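# Eight arms sort parcels into matching-colour trays

## Task

Place every parcel inside the tray whose colour matches it, resting flat on the bottom of that tray.

## Robot and tools

Robots: eight identical i2rt Big YAM arms, arm1 to arm8. Each has six revolute joints, a two-finger gripper and a wrist camera, and reaches about 1.0 m from its joint-1 axis. Feet (base_link, scene frame, metres; each foot faces its own +x): arm1 (-2.151, -0.606, 0.766), arm2 (-0.854, -0.623, 0.797), arm3 (0.435, -0.612, 0.752), arm4 (1.688, -0.612, 0.754), arm5 (2.165, 0.644, 0.790), arm6 (0.850, 0.628, 0.817), arm7 (-0.424, 0.615, 0.799), arm8 (-1.661, 0.655, 0.757). Arms 1-4 stand along y about -0.6, arms 5-8 along y about +0.6. The table tops beneath them are at z=0.720.

Frame: one shared scene frame, origin on the floor, +z up, metres. The hand point lies between the finger pads, roughly 1 cm short of the tips. Fingers extend along the hand's +z axis and close along its y axis. Reported hand positions get less accurate at long reach.

move: one action for any subset of robots. Keys are robot names (arm1..arm8) plus optional cameras. A robot not named keeps its previous command. Each robot's entry may hold:
- joints: absolute joint targets by name. joint1_rad -2.879..2.879 (base yaw, positive = counter-clockwise from above, 0 = along the foot's +x); joint2_rad 0..3.141 (shoulder, 0 = upper arm back and level, positive lifts it up and forward); joint3_rad 0..3.019 (elbow, 0 = folded); joint4_rad -1.692..1.57 (hand pitch, positive tips fingers up); joint5_rad -1.57..1.57 (hand sideways, positive to the arm's right); joint6_rad -2.094..2.094 (roll, positive clockwise seen from behind); gripper_m 0..0.093, fingertip gap in metres. Done tolerances: ±0.045, 0.14, 0.09, 0.055, 0.03, 0.035 rad, gripper ±0.003 m.
- target: an absolute hand pose, seven numbers [x, y, z, qw, qx, qy, qz], scene frame, metres plus a unit quaternion. The hand follows a straight line from its current hand_target to it. When target is present, joints may contain only gripper_m.
- speed: top path speed in m/s, 0.002..0.5, default 0.25; only allowed with target. Rotation is capped at twice this value in rad/s.
All motions start at once. Every hand path in one action finishes together, paced by the slowest. Paths last 0.5 to 10 s (stopped at 10 s if longer); an action never exceeds 15 s. Each step clamps the commanded pose to within 100 mm and 20 degrees of the measured hand, then solves damped IK, favouring position. Expect the hand to lag, overshoot speed near full stretch, and finish a centimetre or more off. Paths ignore obstacles and other arms. Joint-space moves can swing wide because joints move at differing rates.
cameras: list of names (arm1_cam_wrist..arm8_cam_wrist on the wrists; cam_arm1..cam_arm8 fixed in the room), or "all"; omitted/null gives all, [] gives none. Images are 672x504. An unknown name or key makes the call invalid; an out-of-range number gets it refused.

wait: seconds 0..10 plus optional cameras; commands nothing new and returns full state and images.

zoom_image: camera plus region [x0, y0, x1, y1] in pixels of that camera's latest full image, (0,0) top-left, at most 504x504; only cameras present in the newest images.

finished_scene: scene = the current scene's number. Irreversible; call only when parcels sit flat in matching trays and will stay there untouched.

Results: per-robot state (joint_positions, hand pose, velocities, torques, statuses), a "move:" line naming each arm given motion with "done" or its worst status, and a "pictures" line giving image order. Images may be slightly older than the state. Robots under "as last shown" were not commanded; their omitted lines are unchanged. Unchanged or quiet items are left out (near-zero velocities, small temperature changes, hand_target when done). Status words: off_target (stopped short, may still push); time_out (joint couldn't finish; it keeps a nearby target and keeps pushing; on_its_own lists these, "held at" is the target, not the reading; send the reported position to relieve it); not_followed / "joint command not followed" / "pose unreachable" (a self- and arm-collision check withheld targets; the gripper part still runs; the arm may keep retrying). The check may react late and allows fingers, gripper housings and wrist cameras of two arms to meet.

Gripper: gripping a hard part, gripper_m reads up to 0.005 m below its width; closed on nothing, 0.000-0.002. Free-air readings are up to 0.002 m too wide. Targeting about 0.005 m below the touch reading gives full force (roughly 50-64 N per pad); go less deep on soft items. Release by commanding well above the reading.

Torques: joint order without gripper, include gravity, have per-unit offset and noise; joints 3 and 4 wrap at ±28 N m.

Heat: holding loads, stretched poses or pushing into obstacles heats motors. MOTOR HOT appears at 85 °C; at 100 °C the arm goes limp and drops anything for 30-60 s (OVER-TEMPERATURE FAULT, keys then say limit_stop_at_motor_heat; resend targets afterwards).

Cameras come with calibration (K, distortion, T_world_to_cam); room cameras may have shifted a couple of degrees and millimetres, wrist camera poses derive from joint readings.

Avoid: knocking objects out of the work area (ends the scene), hard contact or pressing between two arms, dropping parcels, opening the gripper on moving parts, slamming or shoving hard. Something may occasionally nudge loose objects. If a move or wait in a reply is refused or hit by a stop, the remaining calls of that reply in the scene are skipped. The scene keeps running while you think, holding the last command.

Each tool is called after "Emit:" as name(argument=value, ...) on one line, values as JSON.

## Session

Emit:
move()

Scene clock: 0.00 s.
Joint torques (N m): no reading
Heat: arm1: hottest joint1_rad 32 °C; arm2: hottest joint2_rad 29 °C; arm3: hottest joint1_rad 31 °C; arm4: hottest gripper 32 °C; arm5: hottest joint6_rad 30 °C; arm6: hottest joint2_rad 30 °C; arm7: hottest joint5_rad 29 °C; arm8: hottest joint1_rad 31 °C.
Joint velocities: within noise
arm1.joint_positions: joint1_rad=-0.028 joint2_rad=+0.521 joint3_rad=+1.431 joint4_rad=-1.508 joint5_rad=+0.032 joint6_rad=-0.133 gripper_m=+0.09396
arm1.joint_status: not commanded
arm1.hand: x=-2.0073 y=-0.6778 z=+1.3083 quat_wxyz=(-0.446, -0.145, -0.870, +0.152) (m; scene frame)
arm1.hand_target: x=-2.0101 y=-0.6764 z=+1.3161 quat_wxyz=(-0.454, -0.145, -0.865, +0.155) (m; scene frame)
arm1.hand_status: not commanded
arm2.joint_positions: joint1_rad=+0.020 joint2_rad=+0.528 joint3_rad=+1.425 joint4_rad=-1.340 joint5_rad=+0.175 joint6_rad=+0.036 gripper_m=+0.09396
arm2.joint_status: not commanded
arm2.hand: x=-0.9859 y=-0.4872 z=+1.3715 quat_wxyz=(-0.230, +0.778, -0.324, -0.487) (m; scene frame)
arm2.hand_target: x=-0.9833 y=-0.4891 z=+1.3817 quat_wxyz=(-0.232, +0.772, -0.322, -0.497) (m; scene frame)
arm2.hand_status: not commanded
arm3.joint_positions: joint1_rad=+0.084 joint2_rad=+0.623 joint3_rad=+1.443 joint4_rad=-1.225 joint5_rad=+0.214 joint6_rad=-0.288 gripper_m=+0.09396
arm3.joint_status: not commanded
arm3.hand: x=+0.2458 y=-0.4641 z=+1.3420 quat_wxyz=(-0.302, +0.818, -0.155, -0.465) (m; scene frame)
arm3.hand_target: x=+0.2487 y=-0.4659 z=+1.3553 quat_wxyz=(-0.306, +0.809, -0.155, -0.477) (m; scene frame)
arm3.hand_status: not commanded
arm4.joint_positions: joint1_rad=+0.299 joint2_rad=+0.615 joint3_rad=+1.406 joint4_rad=-1.263 joint5_rad=-0.166 joint6_rad=-0.115 gripper_m=+0.09396
arm4.joint_status: not commanded
arm4.hand: x=+1.7423 y=-0.3720 z=+1.3161 quat_wxyz=(-0.394, +0.570, -0.636, -0.340) (m; scene frame)
arm4.hand_target: x=+1.7413 y=-0.3753 z=+1.3284 quat_wxyz=(-0.404, +0.566, -0.630, -0.346) (m; scene frame)
arm4.hand_status: not commanded
arm5.joint_positions: joint1_rad=-0.422 joint2_rad=+0.625 joint3_rad=+1.427 joint4_rad=-1.371 joint5_rad=+0.120 joint6_rad=-0.097 gripper_m=+0.09396
arm5.joint_status: not commanded
arm5.hand: x=+2.0004 y=+0.7998 z=+1.3402 quat_wxyz=(-0.234, +0.830, -0.279, -0.422) (m; scene frame)
arm5.hand_target: x=+2.0022 y=+0.7982 z=+1.3527 quat_wxyz=(-0.238, +0.823, -0.277, -0.434) (m; scene frame)
arm5.hand_status: not commanded
arm6.joint_positions: joint1_rad=+0.075 joint2_rad=+0.549 joint3_rad=+1.411 joint4_rad=-1.315 joint5_rad=-0.143 joint6_rad=+0.201 gripper_m=+0.09396
arm6.joint_status: not commanded
arm6.hand: x=+1.0364 y=+0.5443 z=+1.3862 quat_wxyz=(-0.531, -0.272, -0.802, +0.030) (m; scene frame)
arm6.hand_target: x=+1.0336 y=+0.5460 z=+1.3993 quat_wxyz=(-0.544, -0.268, -0.794, +0.033) (m; scene frame)
arm6.hand_status: not commanded
arm7.joint_positions: joint1_rad=-0.146 joint2_rad=+0.496 joint3_rad=+1.379 joint4_rad=-1.460 joint5_rad=-0.022 joint6_rad=+0.046 gripper_m=+0.09396
arm7.joint_status: not commanded
arm7.hand: x=-0.3012 y=+0.4957 z=+1.3304 quat_wxyz=(-0.447, -0.351, -0.807, +0.162) (m; scene frame)
arm7.hand_target: x=-0.3031 y=+0.4977 z=+1.3404 quat_wxyz=(-0.457, -0.348, -0.801, +0.166) (m; scene frame)
arm7.hand_status: not commanded
arm8.joint_positions: joint1_rad=-0.237 joint2_rad=+0.447 joint3_rad=+1.428 joint4_rad=-1.458 joint5_rad=-0.190 joint6_rad=-0.420 gripper_m=+0.09396
arm8.joint_status: not commanded
arm8.hand: x=-1.7428 y=+0.5401 z=+1.3190 quat_wxyz=(-0.160, -0.687, -0.503, +0.499) (m; scene frame)
arm8.hand_target: x=-1.7406 y=+0.5420 z=+1.3271 quat_wxyz=(-0.161, -0.682, -0.500, +0.508) (m; scene frame)
arm8.hand_status: not commanded
pictures: arm1_cam_wrist, arm2_cam_wrist, arm3_cam_wrist, arm4_cam_wrist, arm5_cam_wrist, arm6_cam_wrist, arm7_cam_wrist, arm8_cam_wrist, cam_arm1, cam_arm2, cam_arm3, cam_arm4, cam_arm5, cam_arm6, cam_arm7, cam_arm8

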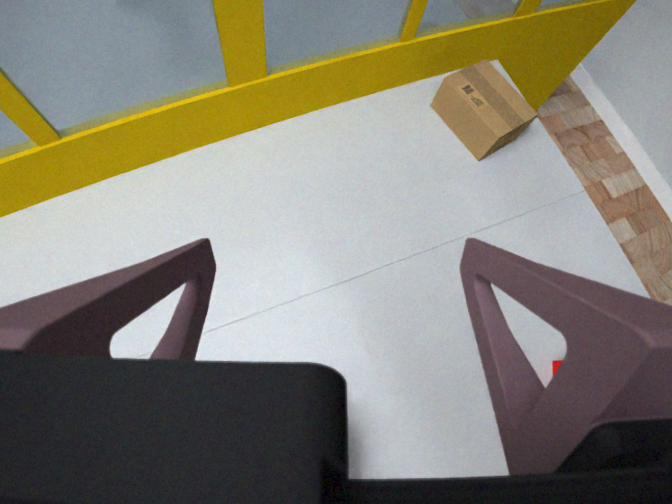

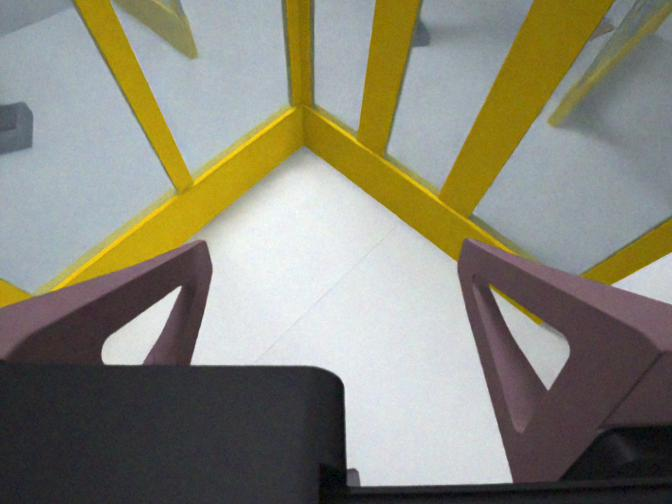

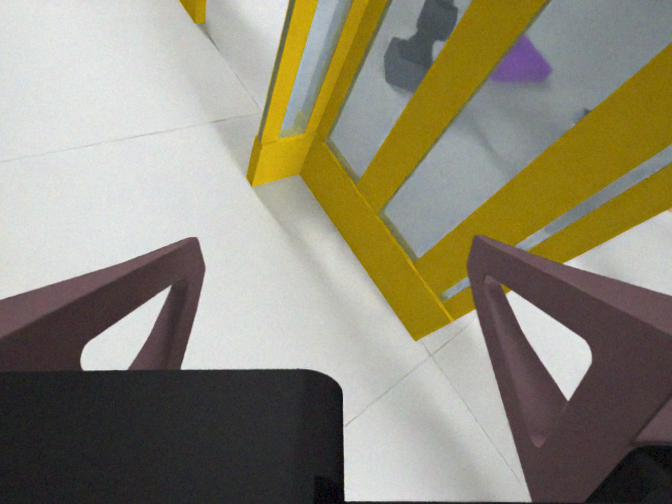

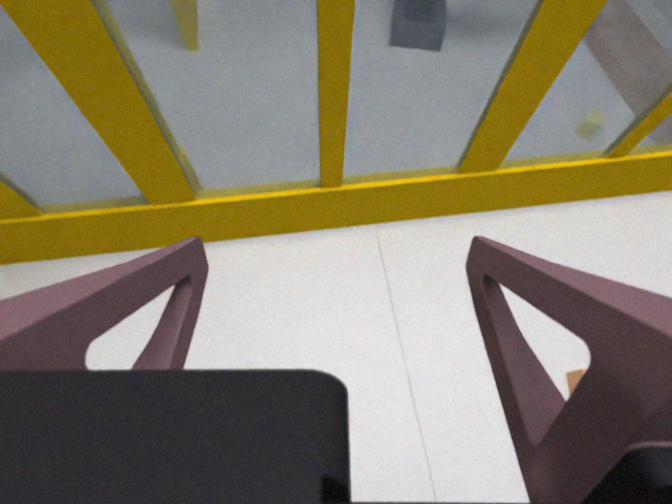

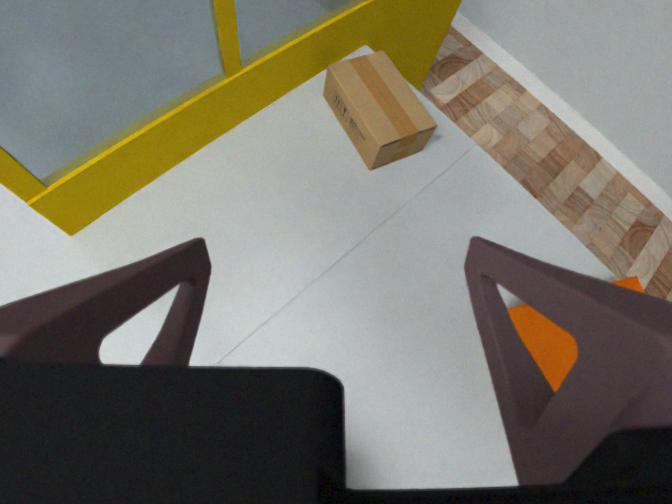

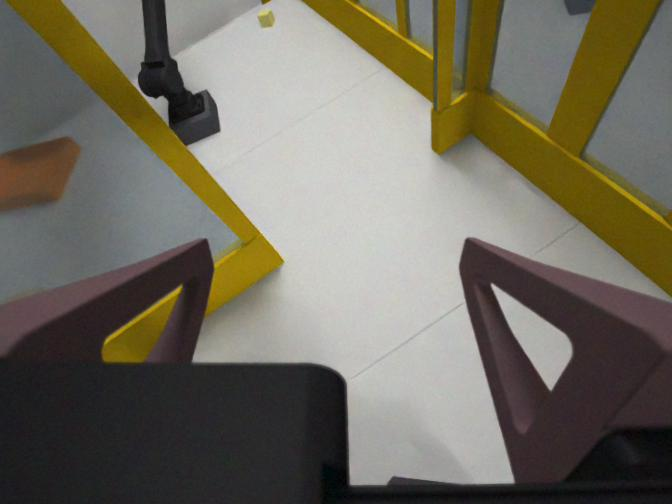

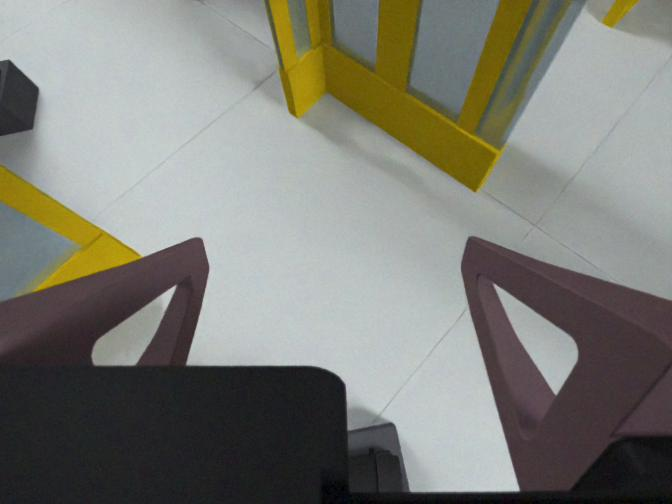

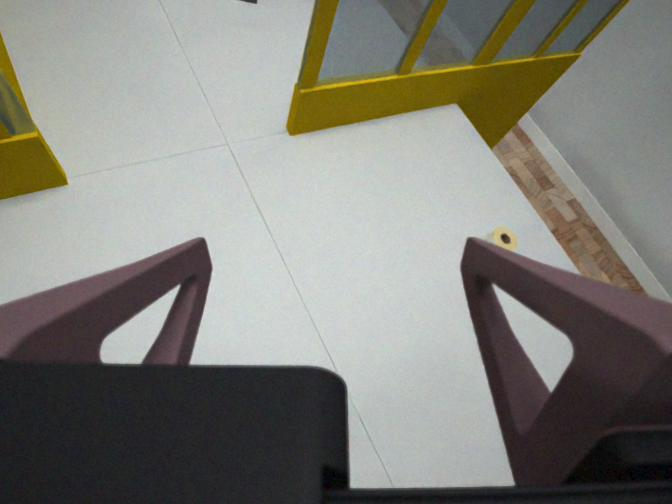

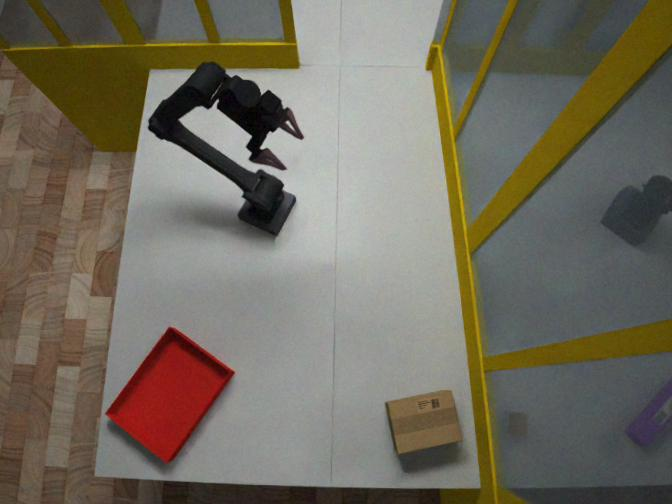

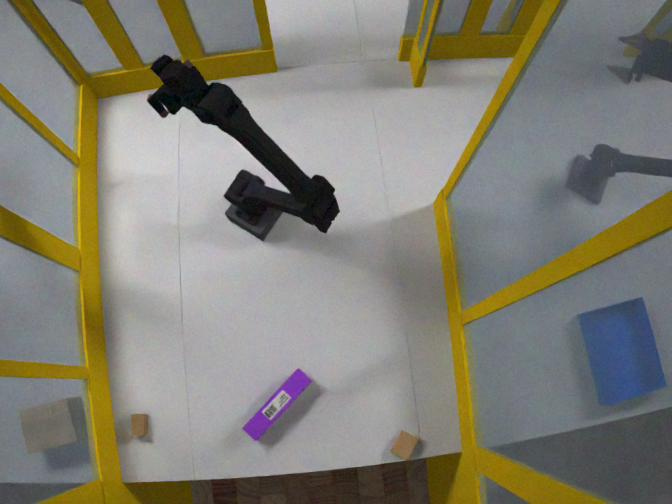

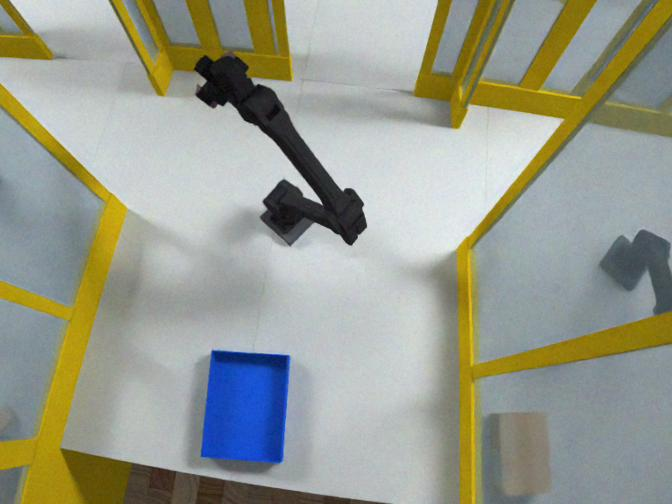

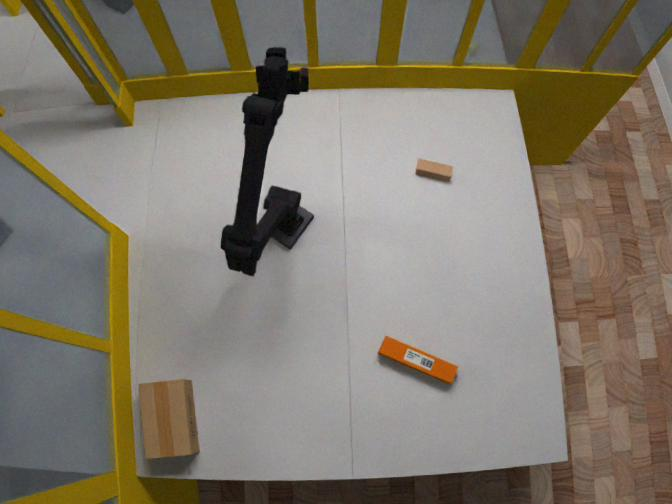

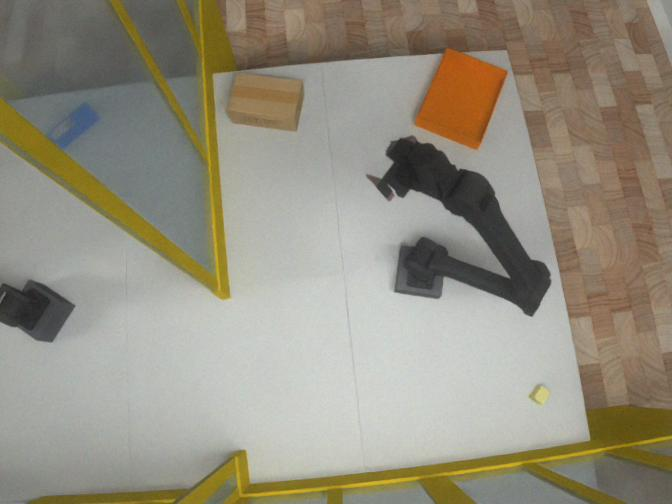

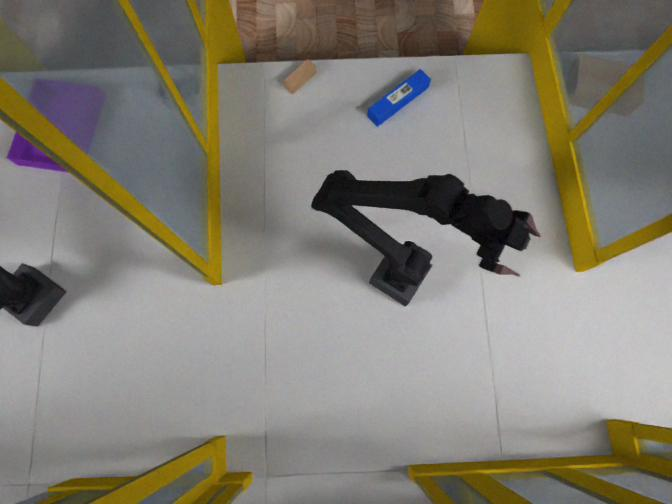

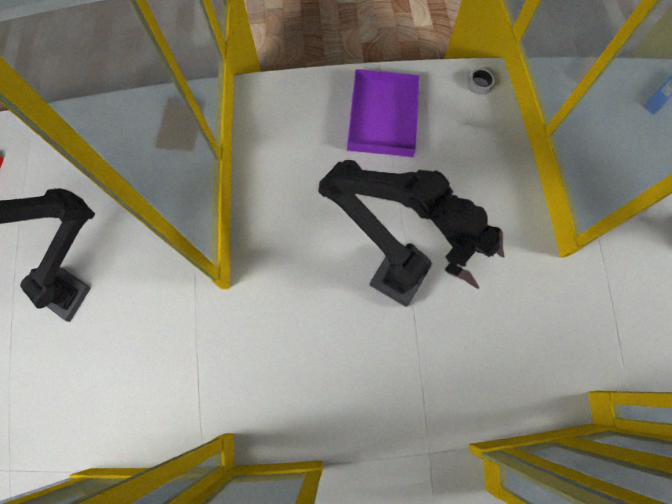

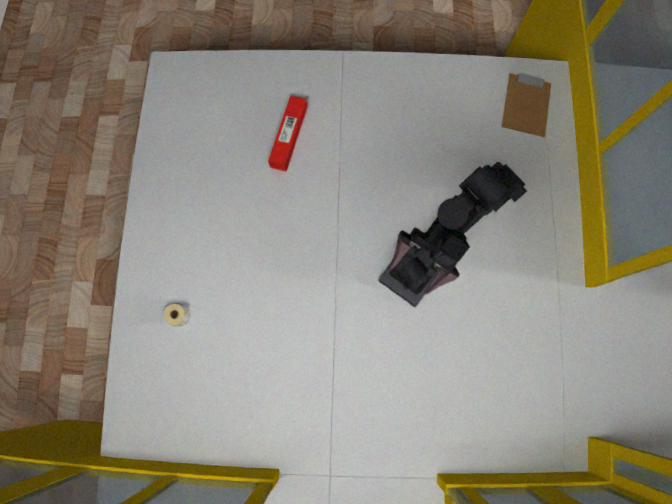

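Emit:
zoom_image(camera="cam_arm2", region=[200, 340, 360, 460])

Emit:
zoom_image(camera="cam_arm4", region=[340, 300, 500, 420])

Emit:
zoom_image(camera="cam_arm6", region=[320, 40, 480, 160])

Emit:
zoom_image(camera="cam_arm8", region=[210, 70, 370, 190])

Emit:
zoom_image(camera="cam_arm1", region=[80, 310, 272, 480])

Emit:
zoom_image(camera="cam_arm3", region=[150, 330, 342, 480])

Emit:
zoom_image(camera="cam_arm5", region=[370, 30, 562, 174])

Emit:
zoom_image(camera="cam_arm7", region=[300, 50, 492, 194])

Scaled by 3.150.

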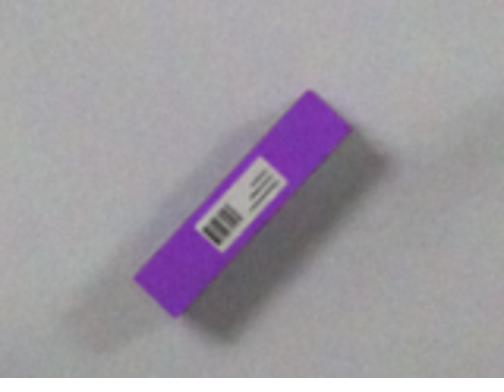

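Scaled by 3.150.

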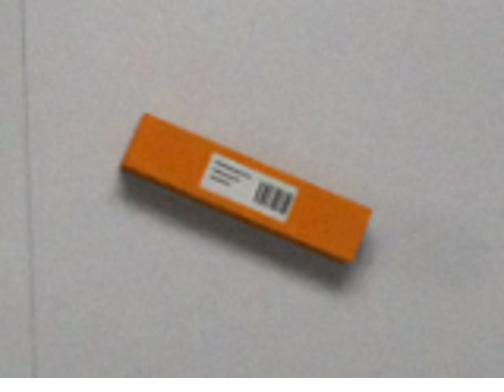

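Scaled by 3.150.

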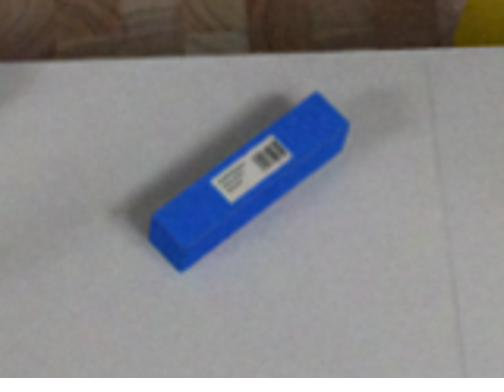

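Scaled by 3.150.

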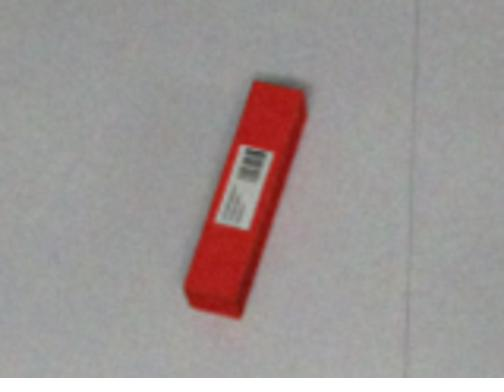

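Scaled by 2.625.

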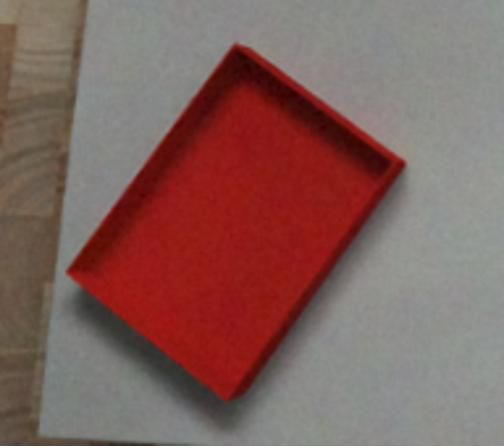

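Scaled by 2.625.

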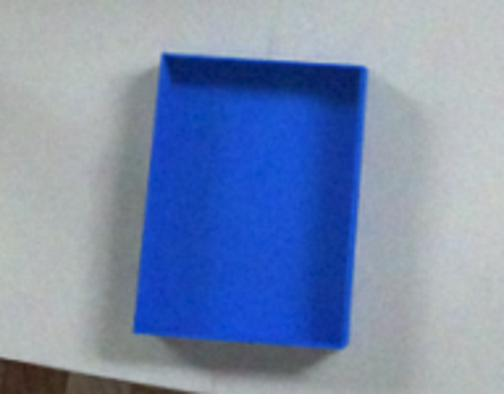

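Scaled by 2.625.

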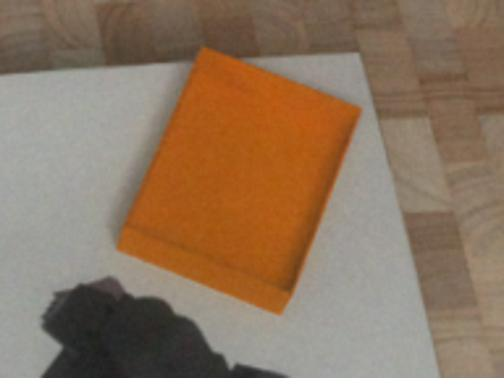

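Scaled by 2.625.

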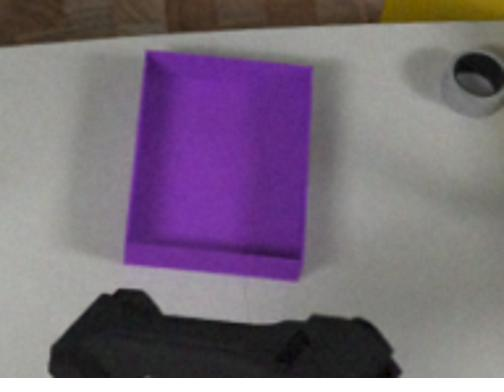

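Emit:
move(arm2={"joints":{"joint1_rad":2.215,"joint5_rad":0,"joint6_rad":0}}, arm4={"joints":{"joint1_rad":-1.813,"joint5_rad":0,"joint6_rad":0}}, arm6={"joints":{"joint1_rad":2.115,"joint5_rad":0,"joint6_rad":0}}, arm8={"joints":{"joint1_rad":-1.831,"joint5_rad":0,"joint6_rad":0}}, arm1={"joints":{"joint1_rad":1.45}}, arm3={"joints":{"joint1_rad":-1.192}}, arm7={"joints":{"joint1_rad":-1.023}}, cameras=[])

Emit:
move(arm2={"target":[-0.844,-1.27,0.95,0,0.9367,0.3502,0],"speed":0.4}, arm4={"target":[2.135,-1.135,0.95,0,0.2139,0.9769,0],"speed":0.4}, arm6={"target":[0.905,1.375,0.95,0,-0.3256,0.9455,0],"speed":0.4}, arm8={"target":[-2.079,1.142,0.95,0,-0.6266,0.7793,0],"speed":0.4}, cameras=["arm2_cam_wrist","arm4_cam_wrist","arm6_cam_wrist","arm8_cam_wrist","cam_arm2"])

Scene clock: 143.00 s.
Joint torques (N m): arm1=[2.55 4.19 7.95 1.72 0.09 0.01] | arm2=[0.73 3.72 8.12 2.19 -0.08 -0.2] | arm3=[-1.79 1.03 9.92 1.68 -0.09 0] | arm4=[-1.44 2.37 10.81 1.96 -0.06 0.11] | arm5=[-0.85 3.08 7.49 1.95 -0.1 -0.03] | arm6=[0.21 3.72 9.13 1.7 0.11 -0.16] | arm7=[-1.14 2.26 9.8 1.47 -0.07 0.09] | arm8=[1.2 6.12 8.51 1.47 -0.02 0.02]
Heat: arm1: hottest joint1_rad 31 °C; arm2: hottest joint3_rad 34 °C; arm3: hottest joint1_rad 30 °C; arm4: hottest joint3_rad 41 °C; arm5: hottest joint3_rad 34 °C; arm6: hottest joint3_rad 31 °C; arm7: hottest joint3_rad 39 °C; arm8: hottest joint1_rad 30 °C.
move: arm1 done; arm2 done; arm3 done; arm4 done; arm6 done; arm7 done; arm8 done
arm1.joint_positions: joint1_rad=+1.437 joint2_rad=+0.521 joint3_rad=+1.431 joint4_rad=-1.508 joint5_rad=+0.032 joint6_rad=-0.133 gripper_m=+0.09398
arm1.joint_status: all done
arm1.hand: x=-2.0609 y=-0.4637 z=+1.3059 quat_wxyz=(-0.428, +0.476, -0.747, -0.182) (m; scene frame)
arm2.joint_positions: joint1_rad=+2.208 joint2_rad=+0.528 joint3_rad=+1.425 joint4_rad=-1.340 joint5_rad=+0.002 joint6_rad=+0.014 gripper_m=+0.09398
arm2.joint_status: all done
arm2.hand: x=-0.8592 y=-0.8131 z=+1.3700 quat_wxyz=(+0.375, +0.609, +0.586, -0.380) (m; scene frame)
arm3.joint_positions: joint1_rad=-1.179 joint2_rad=+0.623 joint3_rad=+1.443 joint4_rad=-1.225 joint5_rad=+0.214 joint6_rad=-0.288 gripper_m=+0.09397
arm3.joint_status: all done
arm3.hand: x=+0.5195 y=-0.3919 z=+1.3440 quat_wxyz=(-0.520, +0.566, -0.607, -0.201) (m; scene frame)
arm4.joint_positions: joint1_rad=-1.797 joint2_rad=+0.615 joint3_rad=+1.406 joint4_rad=-1.263 joint5_rad=+0.000 joint6_rad=-0.007 gripper_m=+0.09398
arm4.joint_status: all done
arm4.hand: x=+1.8529 y=-0.7852 z=+1.3178 quat_wxyz=(-0.473, -0.343, -0.781, +0.222) (m; scene frame)
arm5: as last shown
arm6.joint_positions: joint1_rad=+2.106 joint2_rad=+0.549 joint3_rad=+1.411 joint4_rad=-1.315 joint5_rad=-0.002 joint6_rad=+0.007 gripper_m=+0.09398
arm6.joint_status: all done
arm6.hand: x=+0.8676 y=+0.8317 z=+1.3855 quat_wxyz=(-0.388, +0.572, -0.625, -0.361) (m; scene frame)
arm7.joint_positions: joint1_rad=-1.014 joint2_rad=+0.496 joint3_rad=+1.379 joint4_rad=-1.460 joint5_rad=-0.022 joint6_rad=+0.046 gripper_m=+0.09397
arm7.joint_status: all done
arm7.hand: x=-0.4342 y=+0.4441 z=+1.3303 quat_wxyz=(-0.337, -0.657, -0.585, +0.336) (m; scene frame)
arm8.joint_positions: joint1_rad=-1.824 joint2_rad=+0.447 joint3_rad=+1.428 joint4_rad=-1.458 joint5_rad=-0.002 joint6_rad=-0.008 gripper_m=+0.09398
arm8.joint_status: all done
arm8.hand: x=-1.7529 y=+0.7624 z=+1.3173 quat_wxyz=(+0.217, -0.778, +0.352, +0.472) (m; scene frame)
pictures: none

Scene clock: 146.37 s.
Joint torques (N m): arm1=[2.14 4.78 7.98 1.72 0.07 0.03] | arm2=[-0.15 -23.59 12.01 0.05 -0.07 0.09] | arm3=[-1.55 1.08 9.88 1.73 -0.08 -0.02] | arm4=[0.85 -17.9 14.94 -0.23 -0.02 -0.03] | arm5=[-0.5 2.84 7.39 1.84 -0.1 -0.03] | arm6=[-1.38 -19.49 12.79 -0.17 0.04 0] | arm7=[-1.2 2.61 9.81 1.47 -0.08 0.11] | arm8=[0.91 -19.6 14.28 -0.65 -0.14 0.05]
move: arm2 off_target; arm4 off_target; arm6 off_target; arm8 off_target
arm1, arm3, arm5, arm7: as last shown
arm1.joint_positions: joint1_rad=+1.438 joint2_rad=+0.521 joint3_rad=+1.431 joint4_rad=-1.508 joint5_rad=+0.032 joint6_rad=-0.133 gripper_m=+0.09398
arm1.hand: x=-2.0610 y=-0.4637 z=+1.3059 quat_wxyz=(-0.428, +0.476, -0.747, -0.182) (m; scene frame)
arm2.joint_positions: joint1_rad=+2.252 joint2_rad=+2.073 joint3_rad=+1.948 joint4_rad=-1.481 joint5_rad=+0.003 joint6_rad=+0.856 gripper_m=+0.09398
arm2.hand: x=-0.8420 y=-1.2569 z=+0.9330 quat_wxyz=(-0.018, +0.933, +0.359, +0.005) (m; scene frame)
arm2.hand_target: x=-0.8439 y=-1.2691 z=+0.9501 quat_wxyz=(+0.001, +0.937, +0.350, +0.000) (m; scene frame)
arm2.hand_status: off_target (0.022 m and 2.4 deg from the pose sent, 0.621 m and 78.2 deg at the start)
arm4.joint_positions: joint1_rad=-1.838 joint2_rad=+2.197 joint3_rad=+2.304 joint4_rad=-1.684 joint5_rad=-0.018 joint6_rad=-0.431 gripper_m=+0.09399
arm4.hand: x=+2.1204 y=-1.1321 z=+0.9458 quat_wxyz=(+0.002, -0.225, -0.974, -0.003) (m; scene frame)
arm4.hand_target: x=+2.1344 y=-1.1342 z=+0.9498 quat_wxyz=(-0.005, -0.214, -0.977, +0.004) (m; scene frame)
arm4.hand_status: off_target (0.015 m and 1.4 deg from the pose sent, 0.581 m and 66.5 deg at the start; a joint's target at an end of its range on 32 of 101 steps)
arm6.joint_positions: joint1_rad=+2.125 joint2_rad=+2.466 joint3_rad=+2.598 joint4_rad=-1.698 joint5_rad=+0.002 joint6_rad=+0.826 gripper_m=+0.09398
arm6.hand: x=+0.8980 y=+1.3663 z=+0.9356 quat_wxyz=(-0.002, +0.334, -0.942, -0.002) (m; scene frame)
arm6.hand_target: x=+0.9051 y=+1.3737 z=+0.9496 quat_wxyz=(-0.008, +0.326, -0.945, -0.018) (m; scene frame)
arm6.hand_status: off_target (0.018 m and 1.1 deg from the pose sent, 0.697 m and 77.9 deg at the start; a joint's target at an end of its range on 32 of 101 steps)
arm8.joint_positions: joint1_rad=-1.819 joint2_rad=+2.039 joint3_rad=+2.018 joint4_rad=-1.572 joint5_rad=+0.004 joint6_rad=+0.919 gripper_m=+0.09398
arm8.hand: x=-2.0738 y=+1.1307 z=+0.9411 quat_wxyz=(+0.002, -0.632, +0.775, -0.012) (m; scene frame)
arm8.hand_target: x=-2.0785 y=+1.1415 z=+0.9500 quat_wxyz=(+0.000, -0.627, +0.779, +0.000) (m; scene frame)
arm8.hand_status: off_target (0.015 m and 1.6 deg from the pose sent, 0.621 m and 80.7 deg at the start)
pictures: arm2_cam_wrist, arm4_cam_wrist, arm6_cam_wrist, arm8_cam_wrist, cam_arm2
camera_calibration:
arm2_cam_wrist: T_world_to_cam=[[-0.666407, 0.744407, 0.0419565, 0.334216], [0.612394, 0.514391, 0.600312, 0.606488], [0.425294, 0.425746, -0.798665, 1.75895], [0, 0, 0, 1]]
arm4_cam_wrist: T_world_to_cam=[[-0.426316, -0.904551, 0.00643682, -0.128777], [-0.73178, 0.349054, 0.585371, 1.39791], [-0.531745, 0.244843, -0.81074, 2.2964], [0, 0, 0, 1]]
arm6_cam_wrist: T_world_to_cam=[[0.635438, -0.772138, 0.00459971, 0.478653], [-0.635175, -0.519317, 0.571718, 0.750857], [-0.439057, -0.366213, -0.820437, 1.78658], [0, 0, 0, 1]]
arm8_cam_wrist: T_world_to_cam=[[0.978533, -0.205836, 0.0102656, 2.25337], [-0.170632, -0.78123, 0.60047, -0.0313435], [-0.115578, -0.589332, -0.799581, 1.29965], [0, 0, 0, 1]]

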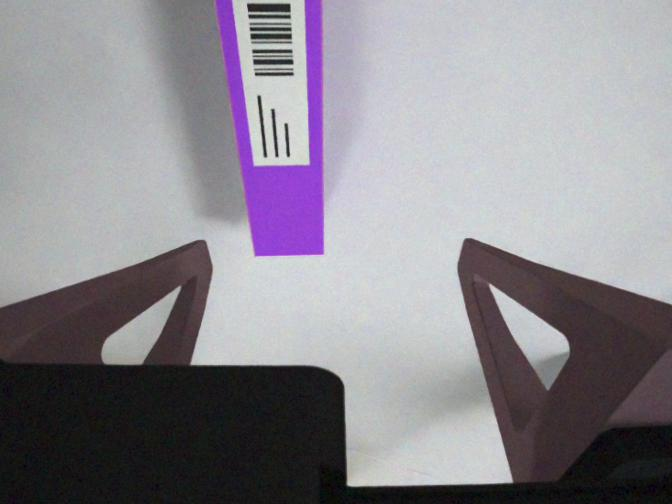

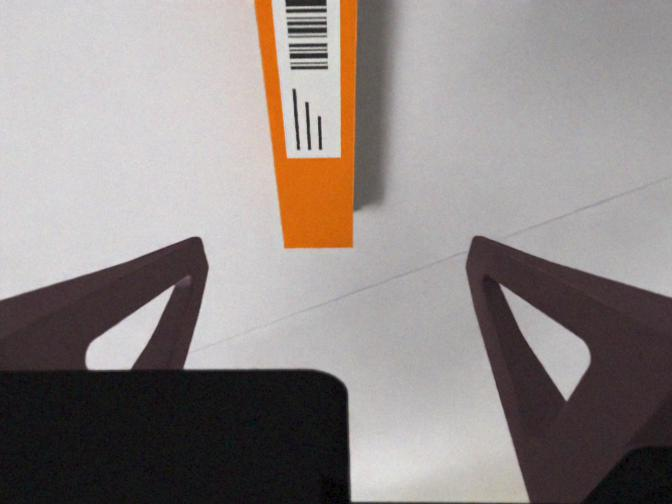

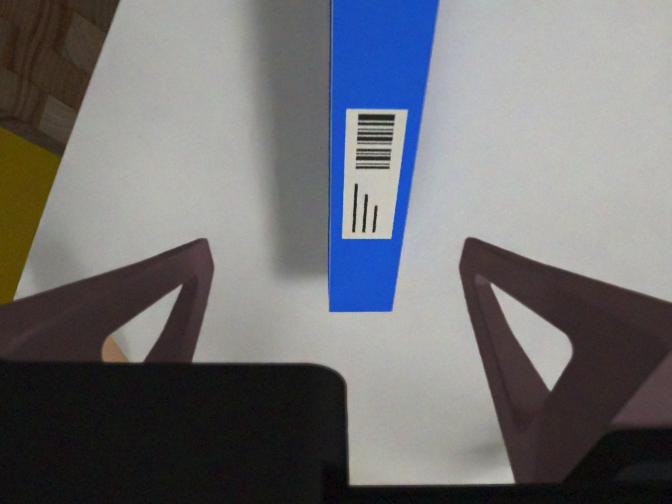

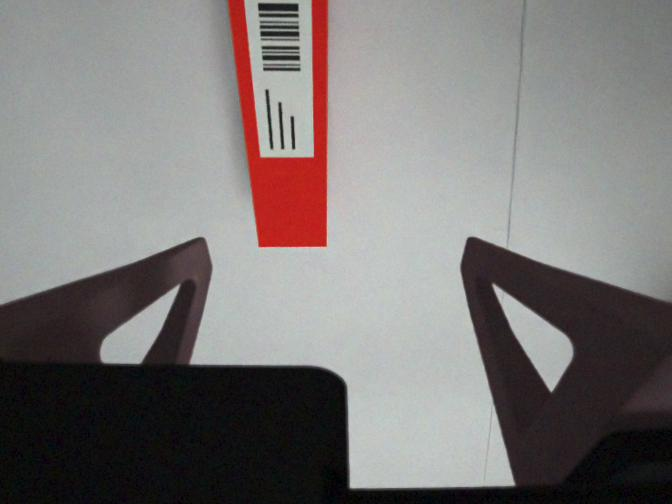

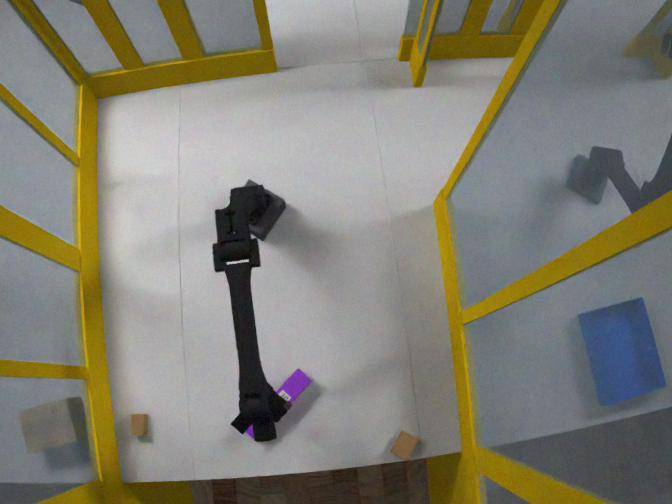

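Emit:
move(arm2={"target":[-0.83,-1.299,0.815,0,0.9367,0.3502,0],"speed":0.3}, arm4={"target":[2.153,-1.133,0.805,0,0.2130,0.9771,0],"speed":0.3}, arm6={"target":[0.887,1.321,0.815,0,-0.3285,0.9445,0],"speed":0.3}, arm8={"target":[-2.108,1.162,0.81,0,-0.6280,0.7782,0],"speed":0.3}, cameras=["arm2_cam_wrist","arm4_cam_wrist","arm6_cam_wrist","arm8_cam_wrist"])

Scene clock: 194.53 s.
Joint torques (N m): arm1=[2.2 3.96 8.01 1.74 0.11 0.02] | arm2=[0.56 -26.58 9.35 0.84 -0.06 0.09] | arm3=[-1.73 1.03 9.89 1.69 -0.07 -0.01] | arm4=[0.67 -19.66 10.99 0.69 -0.04 0.12] | arm5=[-1.14 2.84 7.47 1.78 -0.04 -0.02] | arm6=[0.09 -20.78 8.27 0.44 0.11 0.01] | arm7=[-1.08 2.14 9.77 1.43 -0.08 0.11] | arm8=[2.49 -22.71 11.69 0.14 -0.13 0.06]
Heat: arm1: hottest joint3_rad 32 °C; arm2: hottest joint3_rad 41 °C; arm3: hottest joint1_rad 30 °C; arm4: hottest joint3_rad 50 °C; arm5: hottest joint3_rad 34 °C; arm6: hottest joint3_rad 37 °C; arm7: hottest joint3_rad 39 °C; arm8: hottest joint3_rad 38 °C.
move: arm2 off_target; arm4 off_target; arm6 off_target; arm8 off_target
arm1, arm3, arm5, arm7: as last shown
arm2.joint_positions: joint1_rad=+2.264 joint2_rad=+2.260 joint3_rad=+1.913 joint4_rad=-1.267 joint5_rad=+0.002 joint6_rad=+0.877 gripper_m=+0.09398
arm2.hand: x=-0.8338 y=-1.2861 z=+0.8009 quat_wxyz=(-0.021, +0.935, +0.355, +0.006) (m; scene frame)
arm2.hand_target: x=-0.8300 y=-1.2985 z=+0.8152 quat_wxyz=(+0.000, +0.937, +0.350, +0.000) (m; scene frame)
arm2.hand_status: off_target (0.019 m and 2.6 deg from the pose sent, 0.126 m and 2.4 deg at the start)
arm4.joint_positions: joint1_rad=-1.811 joint2_rad=+2.283 joint3_rad=+2.094 joint4_rad=-1.393 joint5_rad=-0.018 joint6_rad=-0.426 gripper_m=+0.09399
arm4.hand: x=+2.1428 y=-1.1342 z=+0.8088 quat_wxyz=(+0.004, -0.215, -0.977, -0.004) (m; scene frame)
arm4.hand_target: x=+2.1528 y=-1.1328 z=+0.8050 quat_wxyz=(+0.000, -0.213, -0.977, +0.000) (m; scene frame)
arm4.hand_status: off_target (0.011 m and 0.7 deg from the pose sent, 0.145 m and 1.5 deg at the start)
arm6.joint_positions: joint1_rad=+2.127 joint2_rad=+2.350 joint3_rad=+2.003 joint4_rad=-1.270 joint5_rad=+0.000 joint6_rad=+0.840 gripper_m=+0.09398
arm6.hand: x=+0.8927 y=+1.3112 z=+0.7939 quat_wxyz=(+0.009, +0.328, -0.944, +0.021) (m; scene frame)
arm6.hand_target: x=+0.8870 y=+1.3205 z=+0.8149 quat_wxyz=(+0.000, +0.328, -0.945, +0.000) (m; scene frame)
arm6.hand_status: off_target (0.024 m and 2.6 deg from the pose sent, 0.129 m and 0.8 deg at the start)
arm8.joint_positions: joint1_rad=-1.818 joint2_rad=+2.218 joint3_rad=+1.946 joint4_rad=-1.336 joint5_rad=+0.003 joint6_rad=+0.928 gripper_m=+0.09398
arm8.hand: x=-2.0962 y=+1.1557 z=+0.8001 quat_wxyz=(+0.002, -0.629, +0.777, -0.019) (m; scene frame)
arm8.hand_target: x=-2.1076 y=+1.1616 z=+0.8100 quat_wxyz=(+0.000, -0.628, +0.778, +0.000) (m; scene frame)
arm8.hand_status: off_target (0.017 m and 2.2 deg from the pose sent, 0.139 m and 1.5 deg at the start)
pictures: arm2_cam_wrist, arm4_cam_wrist, arm6_cam_wrist, arm8_cam_wrist
camera_calibration:
arm2_cam_wrist: T_world_to_cam=[[-0.659822, 0.749867, 0.0483106, 0.374437], [0.617244, 0.504213, 0.603969, 0.683848], [0.428538, 0.428332, -0.795542, 1.66588], [0, 0, 0, 1]]
arm4_cam_wrist: T_world_to_cam=[[-0.407281, -0.913289, 0.00501136, -0.169756], [-0.737115, 0.331946, 0.58862, 1.48469], [-0.539244, 0.23604, -0.808394, 2.20193], [0, 0, 0, 1]]
arm6_cam_wrist: T_world_to_cam=[[0.626058, -0.778752, 0.0399582, 0.429007], [-0.638314, -0.482376, 0.599891, 0.731888], [-0.447891, -0.401073, -0.799083, 1.68446], [0, 0, 0, 1]]
arm8_cam_wrist: T_world_to_cam=[[0.976457, -0.214608, 0.021799, 2.27838], [-0.183447, -0.772988, 0.607319, 0.0271714], [-0.113485, -0.59702, -0.794159, 1.20802], [0, 0, 0, 1]]

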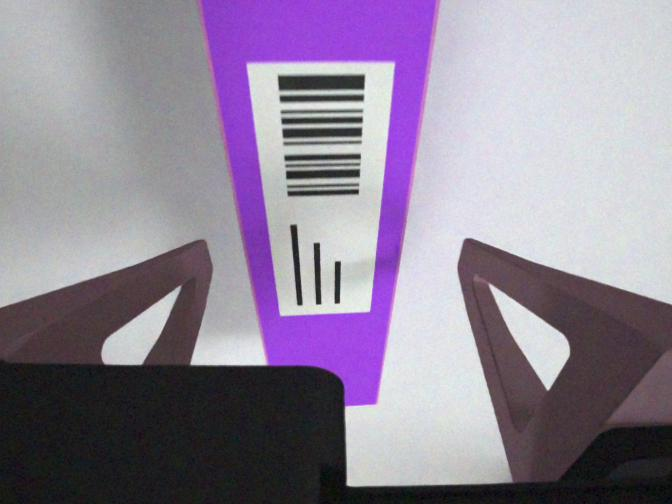

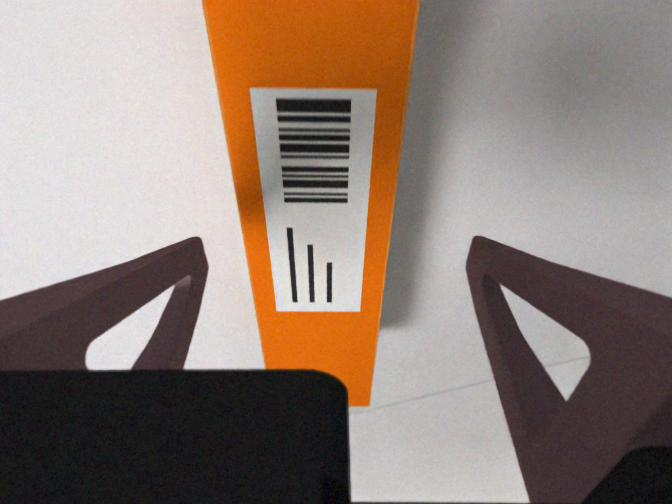

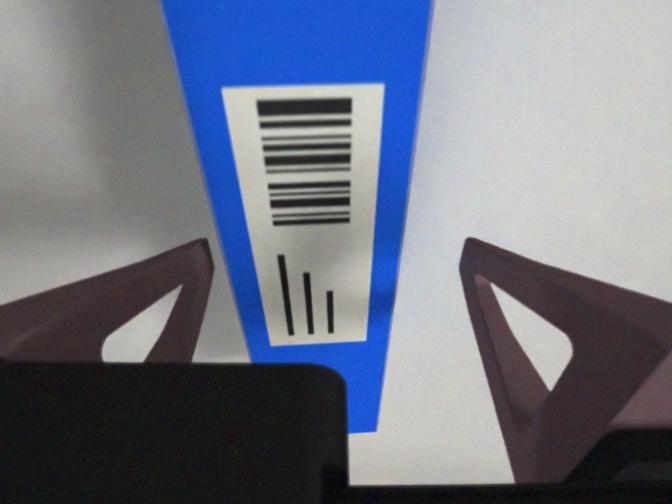

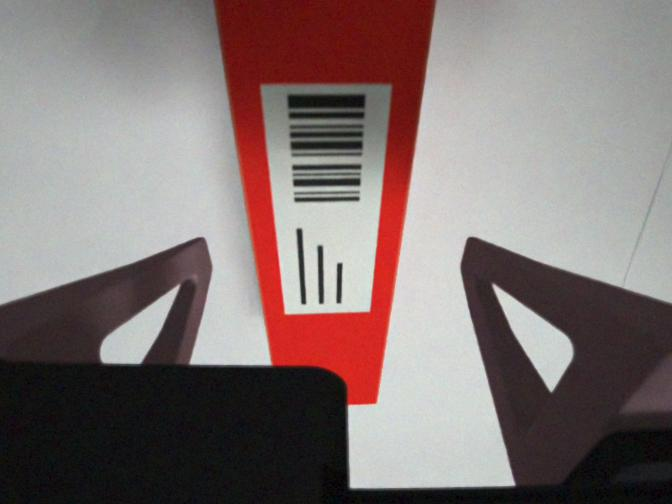

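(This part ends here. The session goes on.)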